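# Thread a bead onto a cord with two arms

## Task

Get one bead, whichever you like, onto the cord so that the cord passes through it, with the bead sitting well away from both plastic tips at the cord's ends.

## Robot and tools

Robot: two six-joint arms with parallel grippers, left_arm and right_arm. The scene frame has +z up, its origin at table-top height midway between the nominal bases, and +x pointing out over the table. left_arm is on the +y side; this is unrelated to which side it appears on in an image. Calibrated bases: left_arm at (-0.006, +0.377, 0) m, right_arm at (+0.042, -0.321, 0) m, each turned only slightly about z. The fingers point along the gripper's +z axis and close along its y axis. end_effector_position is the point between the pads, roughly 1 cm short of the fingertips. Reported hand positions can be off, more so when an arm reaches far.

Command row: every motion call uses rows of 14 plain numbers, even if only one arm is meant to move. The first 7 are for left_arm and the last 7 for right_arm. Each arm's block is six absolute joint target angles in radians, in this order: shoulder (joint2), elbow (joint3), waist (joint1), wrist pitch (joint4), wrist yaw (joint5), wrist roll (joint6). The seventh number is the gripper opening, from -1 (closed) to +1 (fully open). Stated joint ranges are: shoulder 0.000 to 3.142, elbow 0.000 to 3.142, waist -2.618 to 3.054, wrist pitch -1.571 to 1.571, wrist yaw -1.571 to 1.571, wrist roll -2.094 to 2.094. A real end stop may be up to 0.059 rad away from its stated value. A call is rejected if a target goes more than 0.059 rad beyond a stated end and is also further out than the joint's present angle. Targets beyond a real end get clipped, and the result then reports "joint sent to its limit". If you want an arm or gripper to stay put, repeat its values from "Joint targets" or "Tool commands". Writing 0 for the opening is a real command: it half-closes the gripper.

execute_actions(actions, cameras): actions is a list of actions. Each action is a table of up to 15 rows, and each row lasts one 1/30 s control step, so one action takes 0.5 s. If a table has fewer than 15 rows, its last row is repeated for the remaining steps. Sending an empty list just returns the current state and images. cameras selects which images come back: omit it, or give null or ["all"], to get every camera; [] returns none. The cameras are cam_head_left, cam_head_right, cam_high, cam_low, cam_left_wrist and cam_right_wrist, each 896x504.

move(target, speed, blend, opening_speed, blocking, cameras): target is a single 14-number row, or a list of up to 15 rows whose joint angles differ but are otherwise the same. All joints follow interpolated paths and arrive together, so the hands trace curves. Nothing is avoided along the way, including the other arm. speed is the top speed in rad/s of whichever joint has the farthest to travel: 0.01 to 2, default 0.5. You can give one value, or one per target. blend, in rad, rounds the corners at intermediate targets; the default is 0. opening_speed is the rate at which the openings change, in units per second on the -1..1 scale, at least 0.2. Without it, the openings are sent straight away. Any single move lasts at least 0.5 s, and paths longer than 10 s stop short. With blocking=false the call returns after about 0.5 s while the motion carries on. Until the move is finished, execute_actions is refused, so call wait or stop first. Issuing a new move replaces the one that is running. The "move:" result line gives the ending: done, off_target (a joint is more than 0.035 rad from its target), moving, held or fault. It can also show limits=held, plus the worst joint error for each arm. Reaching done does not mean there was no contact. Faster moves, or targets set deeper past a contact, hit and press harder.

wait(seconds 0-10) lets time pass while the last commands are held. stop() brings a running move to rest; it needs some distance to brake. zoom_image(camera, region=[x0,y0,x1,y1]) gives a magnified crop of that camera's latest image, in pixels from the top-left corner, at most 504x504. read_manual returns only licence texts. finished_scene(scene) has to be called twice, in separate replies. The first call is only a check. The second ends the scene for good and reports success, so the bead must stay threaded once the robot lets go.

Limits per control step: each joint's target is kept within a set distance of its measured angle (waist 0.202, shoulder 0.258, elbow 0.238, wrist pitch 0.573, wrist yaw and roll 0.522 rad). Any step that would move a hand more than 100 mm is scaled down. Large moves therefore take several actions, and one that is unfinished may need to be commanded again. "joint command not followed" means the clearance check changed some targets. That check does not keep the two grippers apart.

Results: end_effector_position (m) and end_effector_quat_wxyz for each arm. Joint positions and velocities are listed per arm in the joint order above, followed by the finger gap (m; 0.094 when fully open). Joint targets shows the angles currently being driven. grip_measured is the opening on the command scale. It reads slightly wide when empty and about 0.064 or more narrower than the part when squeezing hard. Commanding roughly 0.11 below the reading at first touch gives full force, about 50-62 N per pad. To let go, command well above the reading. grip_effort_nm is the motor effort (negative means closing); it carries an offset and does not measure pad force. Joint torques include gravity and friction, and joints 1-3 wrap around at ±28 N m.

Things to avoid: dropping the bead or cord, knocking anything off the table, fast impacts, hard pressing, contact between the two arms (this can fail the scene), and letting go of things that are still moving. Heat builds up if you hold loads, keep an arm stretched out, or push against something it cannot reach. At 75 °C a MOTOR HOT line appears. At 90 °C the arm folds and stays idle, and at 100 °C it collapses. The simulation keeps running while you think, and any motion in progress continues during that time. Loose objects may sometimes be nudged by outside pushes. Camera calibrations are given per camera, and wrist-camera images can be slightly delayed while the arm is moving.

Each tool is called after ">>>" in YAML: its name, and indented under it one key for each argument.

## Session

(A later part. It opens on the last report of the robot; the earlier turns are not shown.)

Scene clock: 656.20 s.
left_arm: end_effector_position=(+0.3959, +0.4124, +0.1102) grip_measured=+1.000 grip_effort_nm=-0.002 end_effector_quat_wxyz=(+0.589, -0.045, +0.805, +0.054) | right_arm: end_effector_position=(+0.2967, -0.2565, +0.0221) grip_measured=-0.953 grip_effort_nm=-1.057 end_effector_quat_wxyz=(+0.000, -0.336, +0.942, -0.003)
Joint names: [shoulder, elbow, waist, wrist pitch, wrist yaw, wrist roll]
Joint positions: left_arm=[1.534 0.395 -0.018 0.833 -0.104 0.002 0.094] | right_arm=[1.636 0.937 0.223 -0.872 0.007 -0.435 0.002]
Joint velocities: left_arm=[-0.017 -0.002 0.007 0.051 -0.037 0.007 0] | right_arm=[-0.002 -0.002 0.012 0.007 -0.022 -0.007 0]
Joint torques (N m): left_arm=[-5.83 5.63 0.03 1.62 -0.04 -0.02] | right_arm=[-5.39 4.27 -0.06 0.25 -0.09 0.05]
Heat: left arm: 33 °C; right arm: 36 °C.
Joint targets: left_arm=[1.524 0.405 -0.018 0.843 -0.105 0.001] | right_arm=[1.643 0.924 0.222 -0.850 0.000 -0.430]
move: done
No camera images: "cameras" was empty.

>>> move:
  target:
    - [1.524,0.405,-0.018,0.843,-0.105,0.001,1,1.50,1.37,0.222,-1.37,0,-0.43,-1]
    - [1.524,0.405,-0.018,0.843,-0.105,0.001,1,1.50,1.5,0.222,-1.47,-1.1,1.19,-1]
  speed: 0.35

>>> zoom_image:
  camera: "cam_low"
  region: [300, 150, 500, 350]

Scene clock: 679.97 s.
left_arm: end_effector_position=(+0.3959, +0.4124, +0.1102) grip_measured=+1.000 grip_effort_nm=0.002 end_effector_quat_wxyz=(+0.589, -0.045, +0.805, +0.054) | right_arm: end_effector_position=(+0.2591, -0.1028, +0.2722) grip_measured=-0.988 grip_effort_nm=-0.672 end_effector_quat_wxyz=(-0.320, +0.374, +0.772, +0.402)
Joint names: [shoulder, elbow, waist, wrist pitch, wrist yaw, wrist roll]
Joint positions: left_arm=[1.534 0.395 -0.018 0.833 -0.104 0.002 0.094] | right_arm=[1.525 1.461 0.223 -1.451 -1.078 1.186 0.001]
Joint velocities: left_arm=[0.012 -0.007 -0.007 0.037 -0.066 0.007 0] | right_arm=[-0.012 -0.007 -0.012 -0.066 0.022 0.007 0]
Joint torques (N m): left_arm=[-5.83 5.61 0.03 1.62 -0.04 -0.02] | right_arm=[-7.57 8.92 -0.1 -0.07 -0.71 0.03]
Heat: left arm: 33 °C; right arm: 35 °C.
Joint targets: left_arm=[1.524 0.405 -0.018 0.843 -0.105 0.001] | right_arm=[1.500 1.500 0.222 -1.470 -1.100 1.190]
move: off_target (right_arm); right_arm: the elbow is farthest, 0.039 rad from its target
camera_calibration:
cam_left_wrist: T_world_to_cam=[[0.0942731, -0.983278, -0.155814, 0.389762], [-0.871723, -0.00593639, -0.489963, 0.427505], [0.480845, 0.182017, -0.857705, -0.0577713], [0, 0, 0, 1]] pos_world=[0.363701, 0.396297, 0.220641]
cam_right_wrist: T_world_to_cam=[[-0.882599, -0.362159, -0.299766, 0.274918], [-0.185838, -0.316934, 0.930063, -0.212465], [-0.431836, 0.876581, 0.212423, 0.260073], [0, 0, 0, 1]] pos_world=[0.315467, -0.195748, 0.224771]

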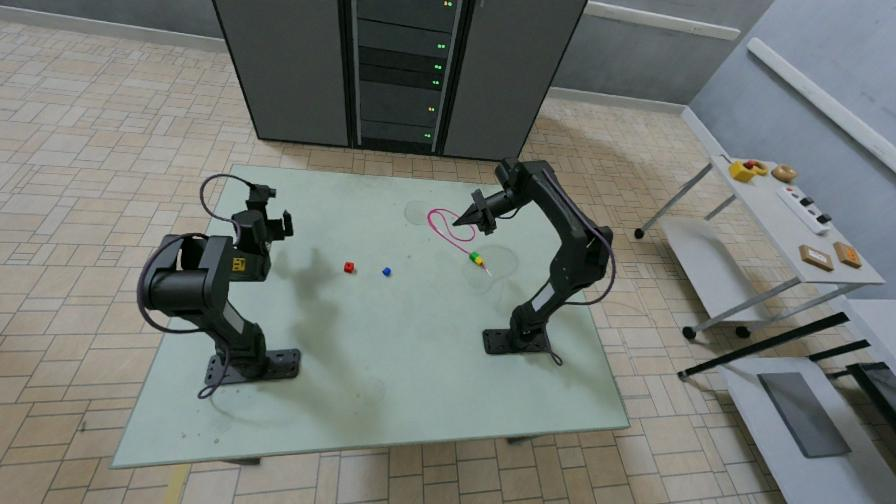

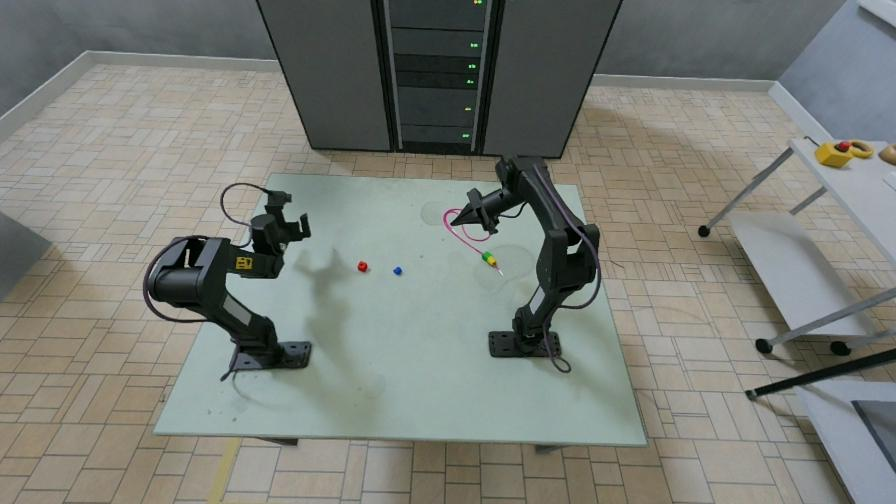

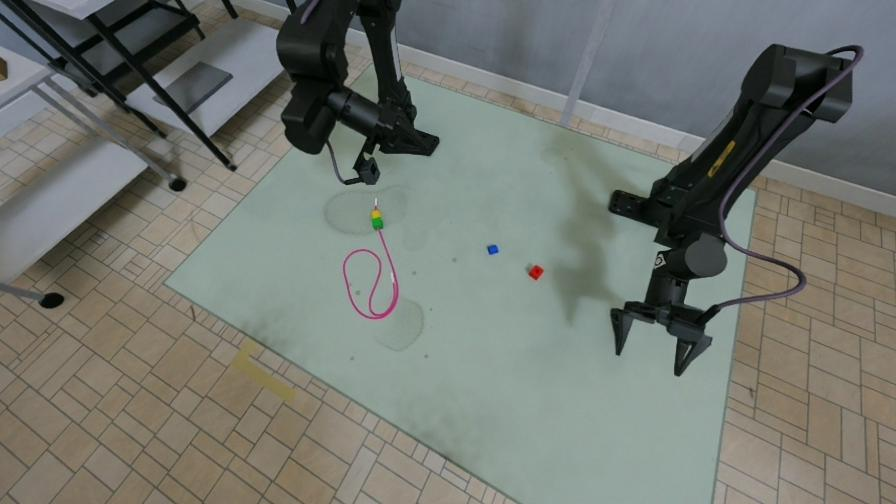

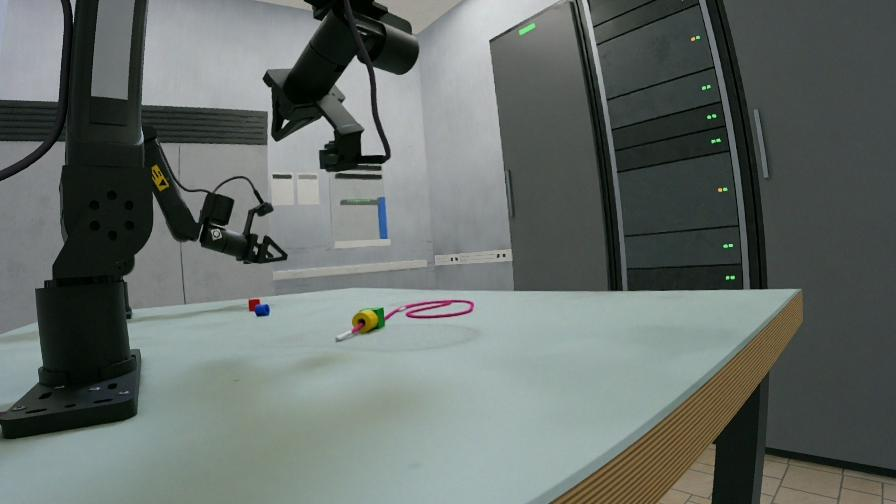

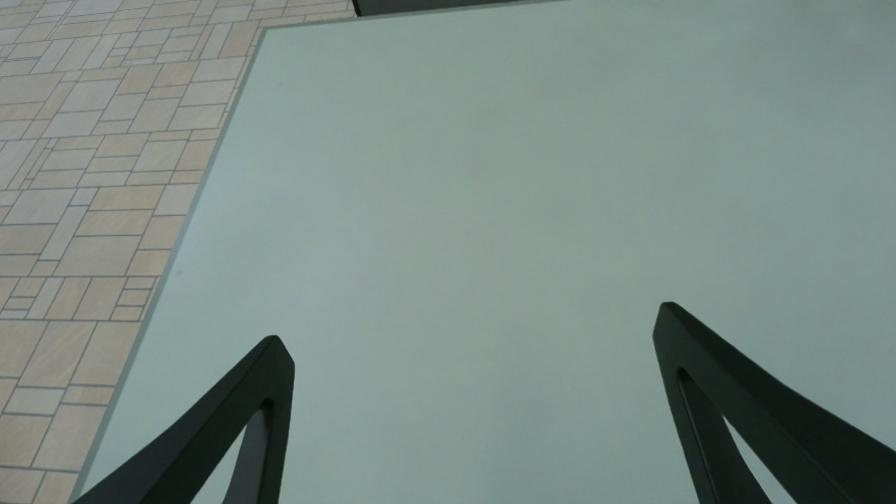

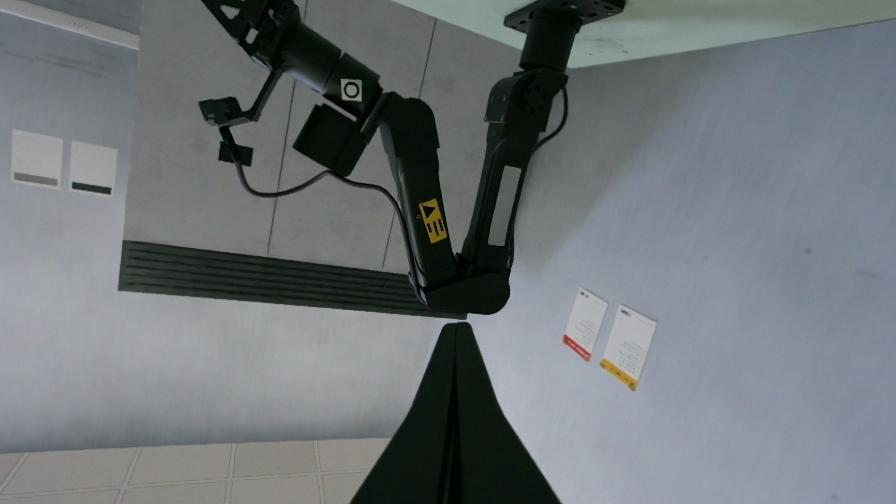

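Scaled by 2.520 from the camera's 896x504 image, which has a finer 1280x720 frame.

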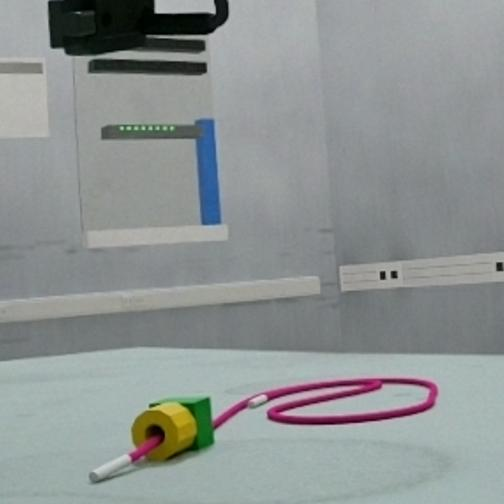

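>>> move:
  target: [1.524,0.405,-0.018,0.843,-0.105,0.001,1,1.49,1.24,0.216,-1.25,0,-0.44,-0.55]
  cameras: ["cam_right_wrist"]
  speed: 0.8

>>> zoom_image:
  camera: "cam_right_wrist"
  region: [350, 0, 550, 250]

Scene clock: 688.53 s.
left_arm: end_effector_position=(+0.3959, +0.4124, +0.1102) grip_measured=+1.000 grip_effort_nm=0.007 end_effector_quat_wxyz=(+0.589, -0.045, +0.805, +0.054) | right_arm: end_effector_position=(+0.2998, -0.2534, +0.1269) grip_measured=-0.553 grip_effort_nm=0.120 end_effector_quat_wxyz=(+0.015, -0.335, +0.942, +0.002)
Joint names: [shoulder, elbow, waist, wrist pitch, wrist yaw, wrist roll]
Joint positions: left_arm=[1.534 0.395 -0.018 0.833 -0.104 0.002 0.094] | right_arm=[1.525 1.256 0.223 -1.273 -0.006 -0.434 0.021]
Joint velocities: left_arm=[-0.017 0.002 -0.007 -0.022 -0.037 -0.022 0] | right_arm=[-0.012 0.012 0.002 0.007 0.007 0.007 0]
Joint torques (N m): left_arm=[-5.83 5.6 0.02 1.62 -0.04 -0.03] | right_arm=[-8.38 4.78 -0.58 0.31 0.02 -0.05]
Heat: left arm: 33 °C; right arm: 35 °C.
Joint targets: left_arm=[1.524 0.405 -0.018 0.843 -0.105 0.001] | right_arm=[1.490 1.240 0.216 -1.250 0.000 -0.440]
move: done
camera_calibration:
cam_right_wrist: T_world_to_cam=[[0.550822, -0.834613, 0.00408033, -0.375223], [-0.632758, -0.414405, 0.65413, 0.0268272], [-0.544255, -0.362891, -0.756371, 0.283118], [0, 0, 0, 1]] pos_world=[0.377744, -0.199307, 0.198125]
Images, in order (width x height): cam_right_wrist 896x504.

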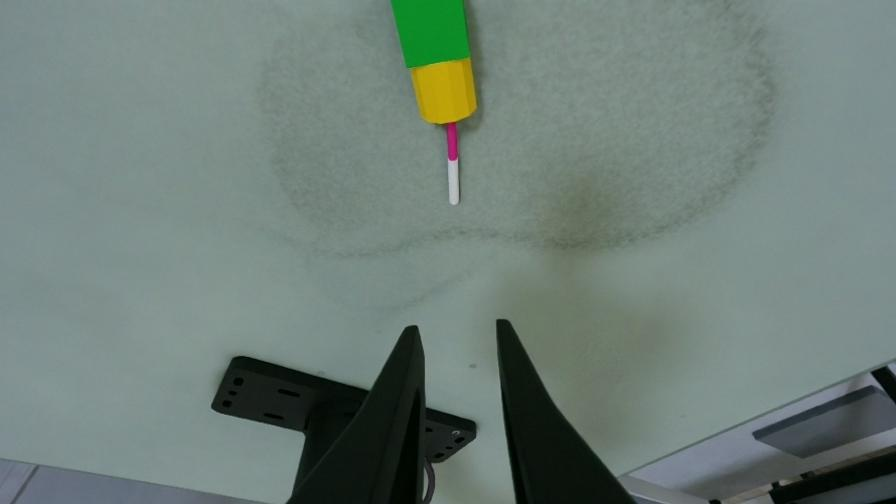

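Scaled by 2.016 from the camera's 896x504 image, which has a finer 1280x720 frame.

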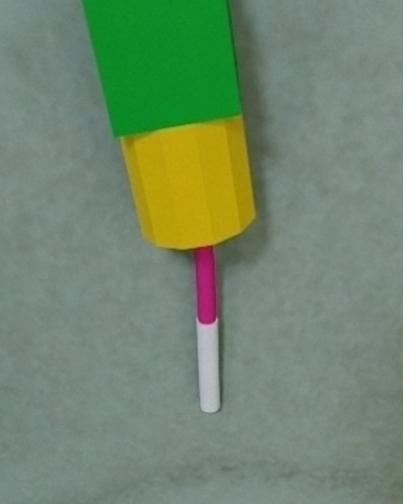

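>>> move:
  target: [1.524,0.405,-0.018,0.843,-0.105,0.001,1,1.643,0.901,0.224,-0.83,0,-0.43,-0.55]
  speed: 0.25
  cameras: ["cam_right_wrist","cam_low"]

>>> zoom_image:
  camera: "cam_low"
  region: [310, 270, 430, 350]

Scene clock: 701.30 s.
left_arm: end_effector_position=(+0.3959, +0.4124, +0.1102) grip_measured=+1.000 grip_effort_nm=-0.007 end_effector_quat_wxyz=(+0.589, -0.045, +0.805, +0.054) | right_arm: end_effector_position=(+0.2896, -0.2565, +0.0183) grip_measured=-0.553 grip_effort_nm=0.120 end_effector_quat_wxyz=(-0.008, -0.336, +0.942, +0.002)
Joint names: [shoulder, elbow, waist, wrist pitch, wrist yaw, wrist roll]
Joint positions: left_arm=[1.534 0.395 -0.018 0.833 -0.104 0.002 0.094] | right_arm=[1.633 0.918 0.223 -0.872 -0.003 -0.434 0.021]
Joint velocities: left_arm=[0.012 -0.002 -0.002 -0.051 0.022 0.007 0] | right_arm=[0.017 0.007 -0.017 0.007 -0.022 -0.037 0]
Joint torques (N m): left_arm=[-5.82 5.61 0.03 1.63 -0.04 -0.03] | right_arm=[-5.11 3.99 0.14 0.4 0.03 0.05]
Heat: left arm: 33 °C; right arm: 35 °C.
Joint targets: left_arm=[1.524 0.405 -0.018 0.843 -0.105 0.001] | right_arm=[1.643 0.901 0.224 -0.830 0.000 -0.430]
move: off_target (right_arm); right_arm: the wrist pitch is farthest, 0.042 rad from its target
camera_calibration:
cam_right_wrist: T_world_to_cam=[[0.551029, -0.834443, -0.00850021, -0.371537], [-0.603056, -0.405231, 0.687104, 0.083296], [-0.576793, -0.373488, -0.72651, 0.200462], [0, 0, 0, 1]] pos_world=[0.370585, -0.201403, 0.0852461]
Images, in order (width x height): cam_low 896x504, cam_right_wrist 896x504.

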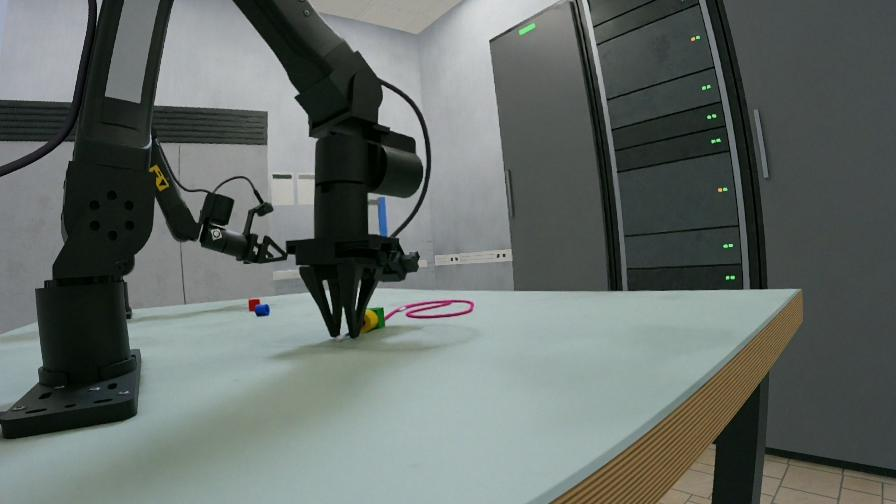

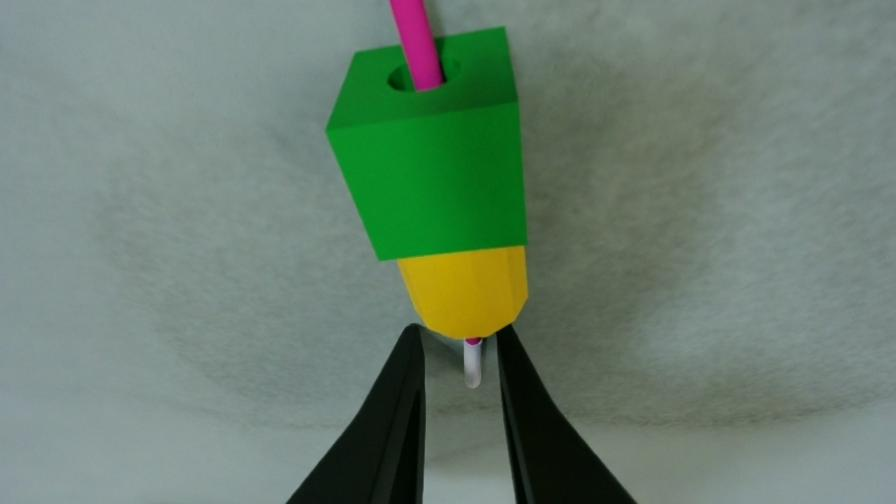

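Scaled by 4.200 from the camera's 896x504 image, which has a finer 1280x720 frame.

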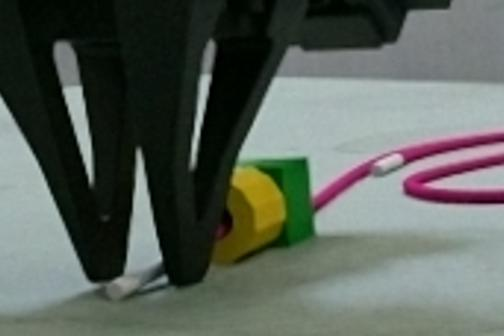

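>>> move:
  target: [1.524,0.405,-0.018,0.843,-0.105,0.001,1,1.643,0.905,0.224,-0.84,0,-0.43,-1]
  opening_speed: 1.5
  cameras: []

>>> move:
  target: [1.524,0.405,-0.018,0.843,-0.105,0.001,1,1.563,1.1,0.224,-1.07,0,-0.43,-1]
  speed: 0.2
  cameras: ["cam_right_wrist","cam_low"]

>>> zoom_image:
  camera: "cam_low"
  region: [310, 230, 430, 350]

Scene clock: 707.47 s.
left_arm: end_effector_position=(+0.3959, +0.4124, +0.1102) grip_measured=+1.000 grip_effort_nm=0.002 end_effector_quat_wxyz=(+0.589, -0.045, +0.805, +0.054) | right_arm: end_effector_position=(+0.2929, -0.2573, +0.0183) grip_measured=-0.943 grip_effort_nm=-1.057 end_effector_quat_wxyz=(-0.003, -0.335, +0.942, -0.003)
Joint names: [shoulder, elbow, waist, wrist pitch, wrist yaw, wrist roll]
Joint positions: left_arm=[1.534 0.395 -0.018 0.833 -0.104 0.002 0.094] | right_arm=[1.633 0.918 0.223 -0.86 0.006 -0.434 0.003]
Joint velocities: left_arm=[0.002 -0.007 -0.032 0.037 -0.022 0.066 0] | right_arm=[0.007 0.017 0.007 -0.081 -0.007 0.007 -0.001]
Joint torques (N m): left_arm=[-5.83 5.6 0.02 1.62 -0.04 -0.02] | right_arm=[-5.19 4.33 0.1 0.2 -0.06 0.05]
Heat: left arm: 33 °C; right arm: 34 °C.
Joint targets: left_arm=[1.524 0.405 -0.018 0.843 -0.105 0.001] | right_arm=[1.643 0.905 0.224 -0.840 0.000 -0.430]
move: done
No camera images: "cameras" was empty.

Scene clock: 709.23 s.
left_arm: end_effector_position=(+0.3959, +0.4124, +0.1102) grip_measured=+1.000 grip_effort_nm=0.002 end_effector_quat_wxyz=(+0.589, -0.045, +0.805, +0.054) | right_arm: end_effector_position=(+0.2976, -0.2561, +0.0626) grip_measured=-0.943 grip_effort_nm=-1.057 end_effector_quat_wxyz=(-0.007, -0.335, +0.942, -0.002)
Joint names: [shoulder, elbow, waist, wrist pitch, wrist yaw, wrist roll]
Joint positions: left_arm=[1.534 0.395 -0.018 0.833 -0.104 0.002 0.094] | right_arm=[1.592 1.065 0.223 -1.056 0.006 -0.434 0.003]
Joint velocities: left_arm=[-0.017 0.007 0.017 -0.037 -0.037 0.037 0] | right_arm=[-0.007 0.017 0.002 -0.051 -0.037 0.022 0]
Joint torques (N m): left_arm=[-5.83 5.59 0.02 1.63 -0.04 -0.03] | right_arm=[-8.27 8.34 0.14 -0.14 -0.06 0.05]
Heat: left arm: 33 °C; right arm: 34 °C.
Joint targets: left_arm=[1.524 0.405 -0.018 0.843 -0.105 0.001] | right_arm=[1.563 1.100 0.224 -1.070 0.000 -0.430]
move: done
camera_calibration:
cam_right_wrist: T_world_to_cam=[[0.550523, -0.834819, 0.00104886, -0.375727], [-0.607343, -0.399651, 0.686596, 0.0605237], [-0.572764, -0.378624, -0.727039, 0.234899], [0, 0, 0, 1]] pos_world=[0.378147, -0.200538, 0.129619]
Images, in order (width x height): cam_low 896x504, cam_right_wrist 896x504.

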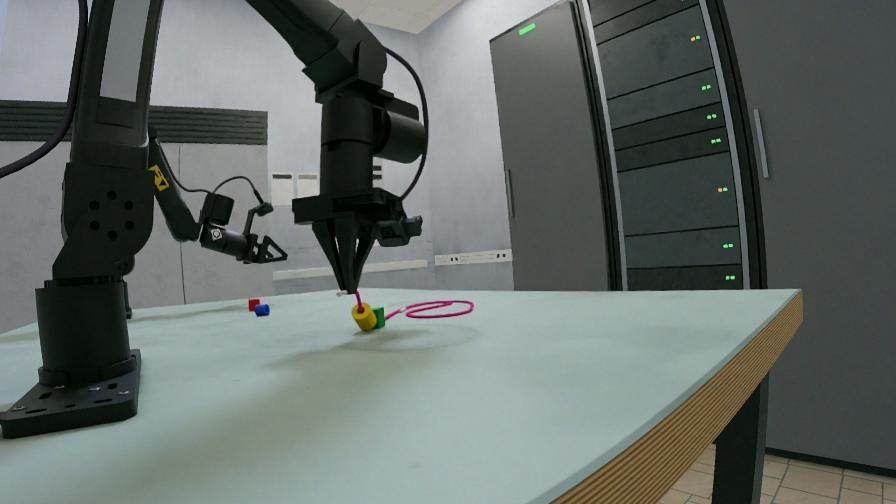

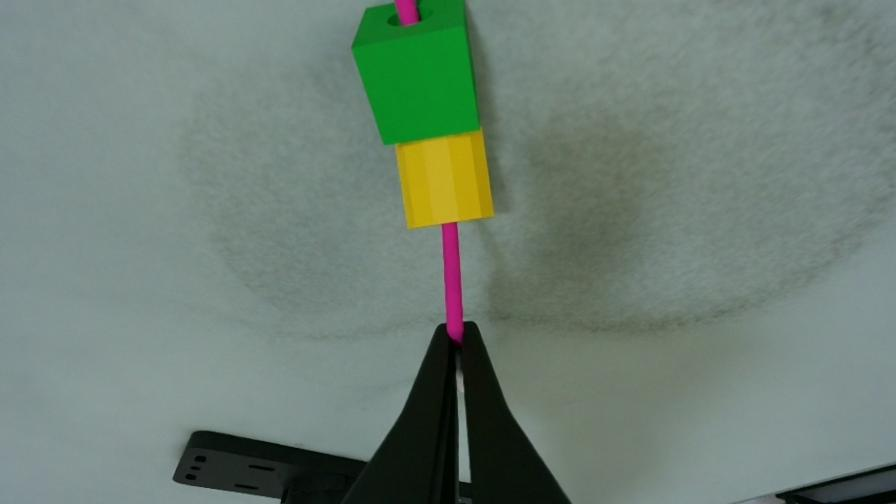

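Scaled by 4.200 from the camera's 896x504 image, which has a finer 1280x720 frame.

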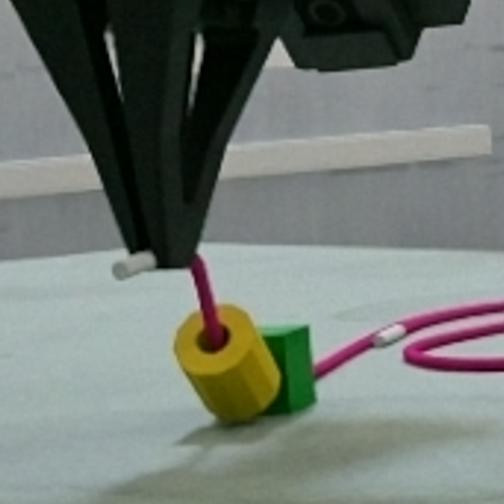

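Good, held. Continue to lift and tilt.

>>> move:
  target:
    - [1.524,0.405,-0.018,0.843,-0.105,0.001,1,1.50,1.37,0.222,-1.37,0,-0.43,-1]
    - [1.524,0.405,-0.018,0.843,-0.105,0.001,1,1.50,1.5,0.222,-1.47,-1.1,1.19,-1]
  speed: 0.35
  cameras: ["cam_low","cam_head_right","cam_right_wrist"]

>>> zoom_image:
  camera: "cam_low"
  region: [200, 100, 500, 360]

Scene clock: 719.37 s.
left_arm: end_effector_position=(+0.3959, +0.4124, +0.1102) grip_measured=+1.000 grip_effort_nm=-0.002 end_effector_quat_wxyz=(+0.589, -0.045, +0.805, +0.054) | right_arm: end_effector_position=(+0.2591, -0.1029, +0.2719) grip_measured=-0.943 grip_effort_nm=-1.053 end_effector_quat_wxyz=(-0.320, +0.375, +0.772, +0.402)
Joint names: [shoulder, elbow, waist, wrist pitch, wrist yaw, wrist roll]
Joint positions: left_arm=[1.534 0.395 -0.018 0.833 -0.104 0.002 0.094] | right_arm=[1.526 1.461 0.223 -1.451 -1.077 1.186 0.003]
Joint velocities: left_arm=[-0.007 0.002 0.007 -0.007 0.007 -0.095 0] | right_arm=[-0.012 -0.002 0.002 -0.022 0.066 0.007 0]
Joint torques (N m): left_arm=[-5.83 5.6 0.03 1.63 -0.04 -0.02] | right_arm=[-7.62 8.9 -0.05 -0.06 -0.67 0.05]
Heat: left arm: 33 °C; right arm: 35 °C.
Joint targets: left_arm=[1.524 0.405 -0.018 0.843 -0.105 0.001] | right_arm=[1.500 1.500 0.222 -1.470 -1.100 1.190]
move: off_target (right_arm); right_arm: the elbow is farthest, 0.039 rad from its target
camera_calibration:
cam_right_wrist: T_world_to_cam=[[-0.88278, -0.362399, -0.298944, 0.274637], [-0.185339, -0.316064, 0.930459, -0.212334], [-0.431682, 0.876796, 0.211848, 0.260344], [0, 0, 0, 1]] pos_world=[0.315476, -0.195851, 0.224515]
Images, in order (width x height): cam_head_right 896x504, cam_low 896x504, cam_right_wrist 896x504.

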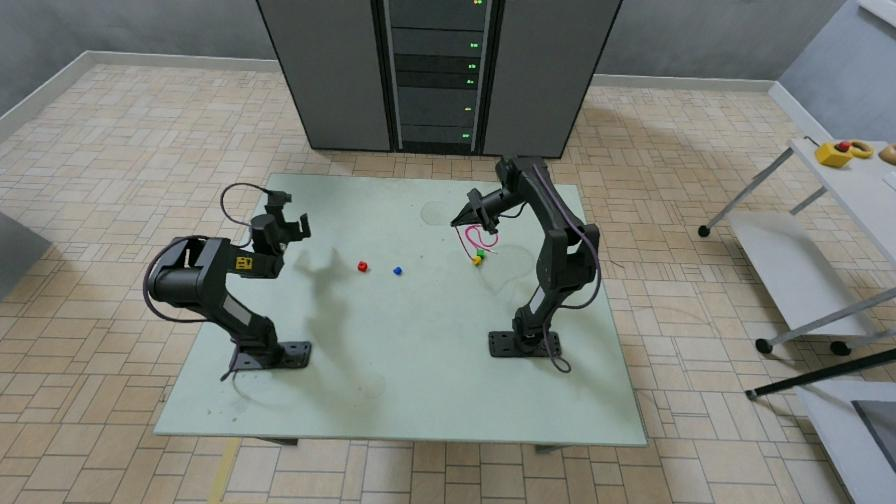

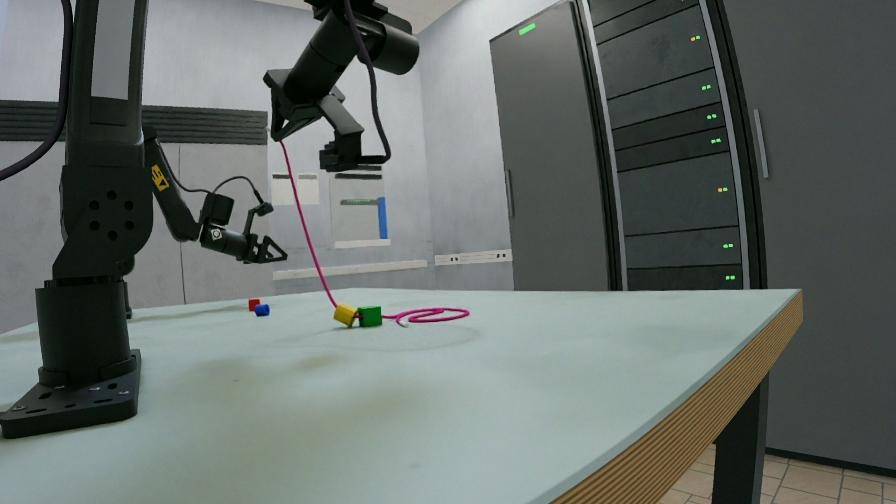

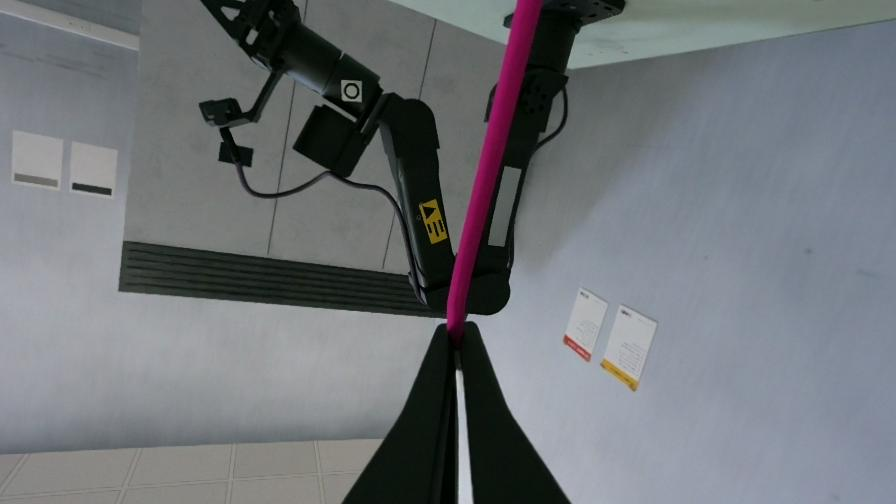

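Scaled by 1.680 from the camera's 896x504 image, which has a finer 1280x720 frame.

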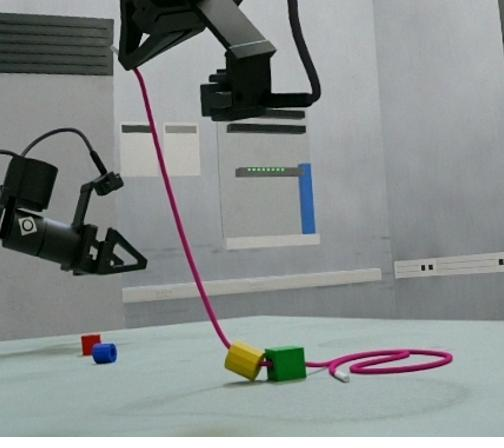

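>>> move:
  target:
    - [1.524,0.405,-0.018,0.843,-0.105,0.001,1,1.55,1.4,0.5,-1.35,-0.5,1.4,-1]
    - [1.524,0.405,-0.018,0.843,-0.105,0.001,1,1.68,1.11,0.735,-0.98,0,1.5,-1]
  speed: 0.35
  blend: 0.1
  cameras: ["cam_low","cam_head_right","cam_high"]

Scene clock: 732.33 s.
left_arm: end_effector_position=(+0.3959, +0.4124, +0.1102) grip_measured=+1.000 grip_effort_nm=-0.002 end_effector_quat_wxyz=(+0.589, -0.045, +0.805, +0.054) | right_arm: end_effector_position=(+0.2531, -0.1161, +0.0572) grip_measured=-0.943 grip_effort_nm=-1.057 end_effector_quat_wxyz=(-0.001, +0.360, +0.933, +0.018)
Joint names: [shoulder, elbow, waist, wrist pitch, wrist yaw, wrist roll]
Joint positions: left_arm=[1.534 0.395 -0.018 0.833 -0.104 0.002 0.094] | right_arm=[1.671 1.125 0.729 -0.993 -0.018 1.494 0.003]
Joint velocities: left_arm=[-0.002 0.002 0.022 -0.095 -0.037 0.022 0] | right_arm=[0.022 -0.012 0.002 -0.11 0.007 0.022 0]
Joint torques (N m): left_arm=[-5.83 5.61 0.02 1.63 -0.05 -0.02] | right_arm=[-6.06 4.56 0.55 0.21 0.13 0.07]
Heat: left arm: 33 °C; right arm: 35 °C.
Joint targets: left_arm=[1.524 0.405 -0.018 0.843 -0.105 0.001] | right_arm=[1.680 1.110 0.735 -0.980 0.000 1.500]
move: done
Images, in order (width x height): cam_head_right 896x504, cam_high 896x504, cam_low 896x504.

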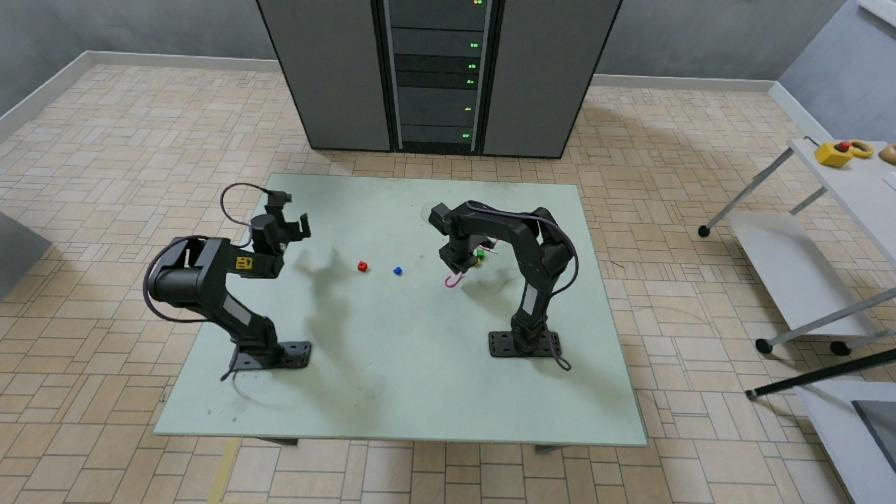

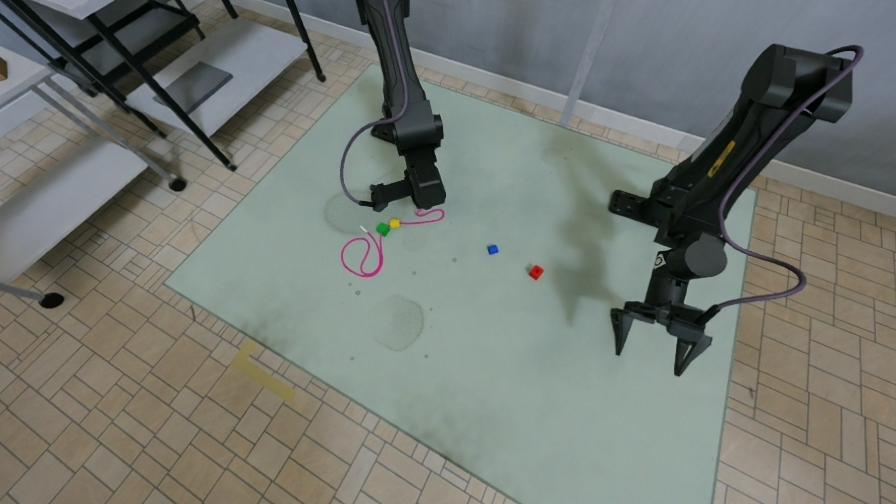

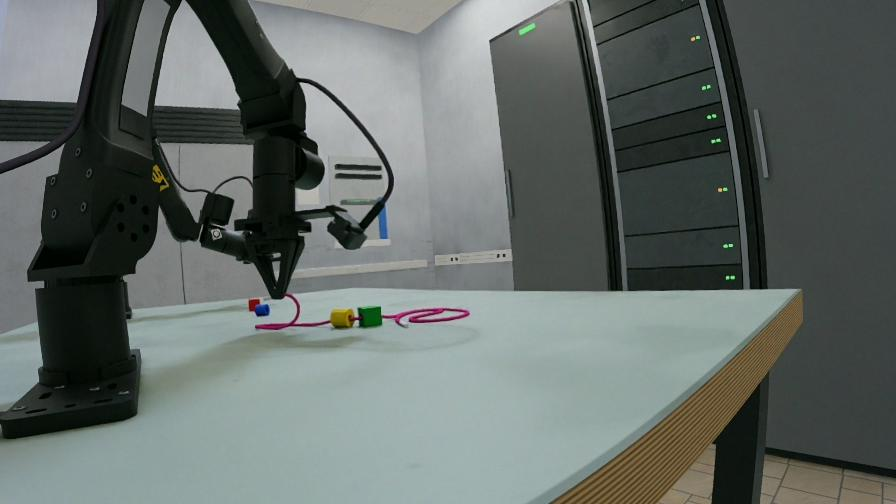

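>>> move:
  target: [1.524,0.405,-0.018,0.843,-0.105,0.001,1,1.71,1.048,0.735,-0.90,0,1.5,-1]
  cameras: []
  speed: 0.3

>>> move:
  target: [1.524,0.405,-0.018,0.843,-0.105,0.001,1,1.71,1.048,0.735,-0.90,0,1.5,-0.6]
  cameras: []
  opening_speed: 1

>>> move:
  target: [1.524,0.405,-0.018,0.843,-0.105,0.001,1,1.53,1.4,0.735,-1.4,0,1.5,-0.6]
  cameras: ["cam_high","cam_low","cam_head_right"]

>>> zoom_image:
  camera: "cam_high"
  region: [300, 170, 500, 300]

Scene clock: 740.10 s.
left_arm: end_effector_position=(+0.3959, +0.4124, +0.1102) grip_measured=+1.000 grip_effort_nm=0.002 end_effector_quat_wxyz=(+0.589, -0.045, +0.805, +0.054) | right_arm: end_effector_position=(+0.2511, -0.1183, +0.0348) grip_measured=-0.943 grip_effort_nm=-1.057 end_effector_quat_wxyz=(-0.003, +0.361, +0.933, +0.013)
Joint names: [shoulder, elbow, waist, wrist pitch, wrist yaw, wrist roll]
Joint positions: left_arm=[1.534 0.395 -0.018 0.833 -0.104 0.002 0.094] | right_arm=[1.7 1.064 0.729 -0.913 -0.017 1.495 0.003]
Joint velocities: left_arm=[-0.002 -0.002 0.017 -0.007 -0.022 -0.037 0] | right_arm=[0.007 -0.002 0.002 -0.022 -0.022 0.022 -0.001]
Joint torques (N m): left_arm=[-5.85 5.61 0.03 1.62 -0.04 -0.02] | right_arm=[-6.06 4.29 0.51 0.19 0.15 0.07]
Heat: left arm: 33 °C; right arm: 34 °C.
Joint targets: left_arm=[1.524 0.405 -0.018 0.843 -0.105 0.001] | right_arm=[1.710 1.048 0.735 -0.900 0.000 1.500]
move: done
No camera images: "cameras" was empty.

Scene clock: 740.73 s.
left_arm: end_effector_position=(+0.3959, +0.4124, +0.1102) grip_measured=+1.000 grip_effort_nm=0.007 end_effector_quat_wxyz=(+0.589, -0.045, +0.805, +0.054) | right_arm: end_effector_position=(+0.2512, -0.1182, +0.0348) grip_measured=-0.603 grip_effort_nm=0.125 end_effector_quat_wxyz=(-0.003, +0.361, +0.933, +0.014)
Joint names: [shoulder, elbow, waist, wrist pitch, wrist yaw, wrist roll]
Joint positions: left_arm=[1.534 0.395 -0.018 0.833 -0.104 0.002 0.094] | right_arm=[1.7 1.064 0.729 -0.913 -0.017 1.495 0.019]
Joint velocities: left_arm=[0.022 0.012 -0.002 0.007 -0.051 0.022 0] | right_arm=[-0.002 0.002 0.002 0.066 -0.037 0.007 0]
Joint torques (N m): left_arm=[-5.82 5.6 0.02 1.62 -0.05 -0.02] | right_arm=[-6.04 4.34 0.55 0.2 0.15 0.06]
Heat: left arm: 33 °C; right arm: 34 °C.
Joint targets: left_arm=[1.524 0.405 -0.018 0.843 -0.105 0.001] | right_arm=[1.710 1.048 0.735 -0.900 0.000 1.500]
move: done
No camera images: "cameras" was empty.

Scene clock: 742.47 s.
left_arm: end_effector_position=(+0.3959, +0.4124, +0.1102) grip_measured=+1.000 grip_effort_nm=-0.002 end_effector_quat_wxyz=(+0.589, -0.045, +0.805, +0.054) | right_arm: end_effector_position=(+0.2348, -0.1337, +0.1488) grip_measured=-0.603 grip_effort_nm=0.120 end_effector_quat_wxyz=(-0.005, +0.361, +0.933, +0.009)
Joint names: [shoulder, elbow, waist, wrist pitch, wrist yaw, wrist roll]
Joint positions: left_arm=[1.534 0.395 -0.018 0.833 -0.104 0.002 0.094] | right_arm=[1.551 1.368 0.729 -1.376 -0.017 1.495 0.019]
Joint velocities: left_arm=[-0.002 -0.002 -0.022 -0.037 -0.007 -0.081 0] | right_arm=[-0.017 0.007 -0.002 -0.051 -0.007 -0.066 -0.001]
Joint torques (N m): left_arm=[-5.83 5.59 0.03 1.62 -0.04 -0.03] | right_arm=[-7.36 8.32 0.55 -0.24 0.14 0.07]
Heat: left arm: 33 °C; right arm: 34 °C.
Joint targets: left_arm=[1.524 0.405 -0.018 0.843 -0.105 0.001] | right_arm=[1.530 1.400 0.735 -1.400 0.000 1.500]
move: done
Images, in order (width x height): cam_head_right 896x504, cam_high 896x504, cam_low 896x504.

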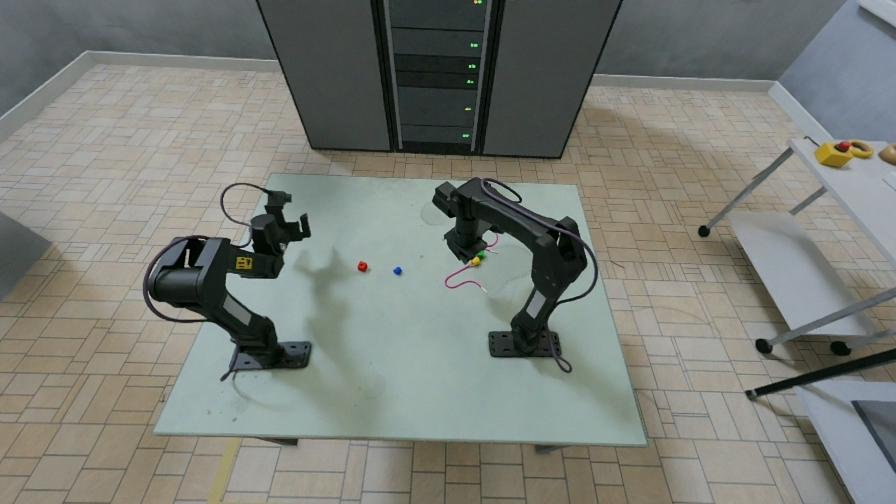

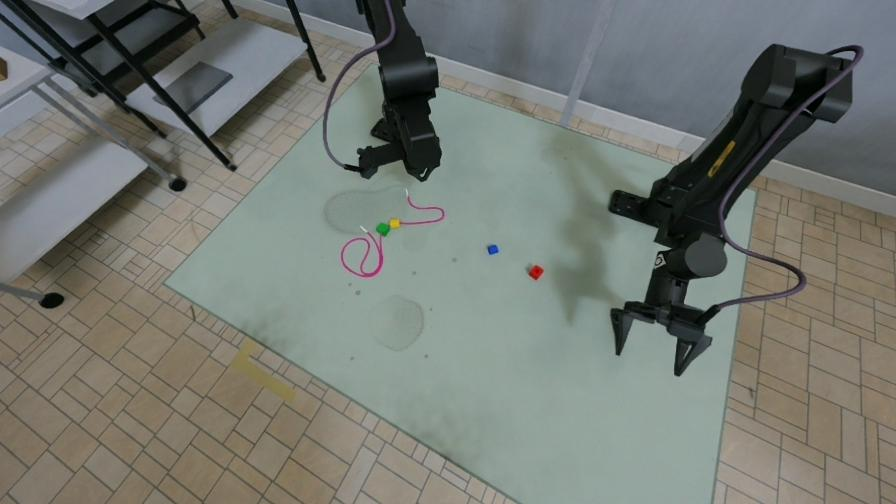

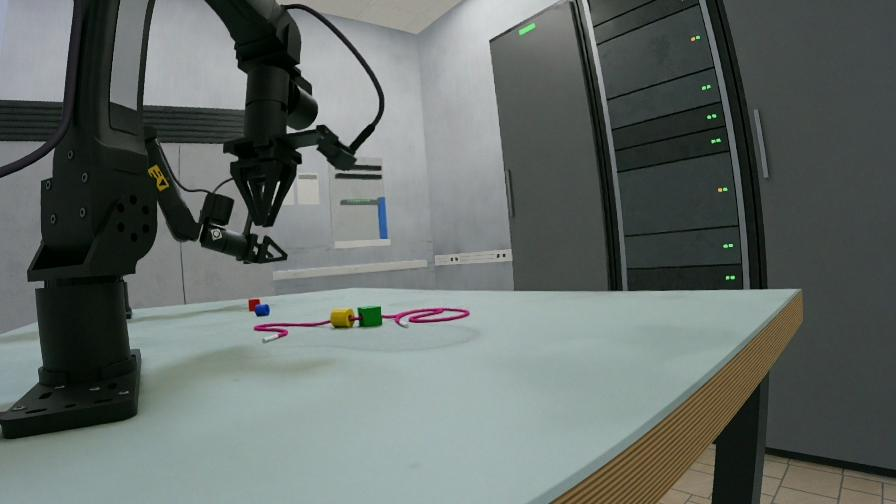

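Scaled by 2.520 from the camera's 896x504 image, which has a finer 1280x720 frame.

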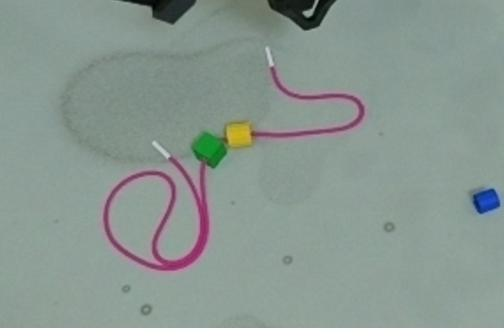

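Excellent.

>>> finished_scene:
  scene: 2

This call ended nothing. Check each condition of the task against the scene as it is now, look again where you are not sure, and mend what is not met. Then call finished_scene again.

>>> finished_scene:
  scene: 2

The scene is finished: the task was done.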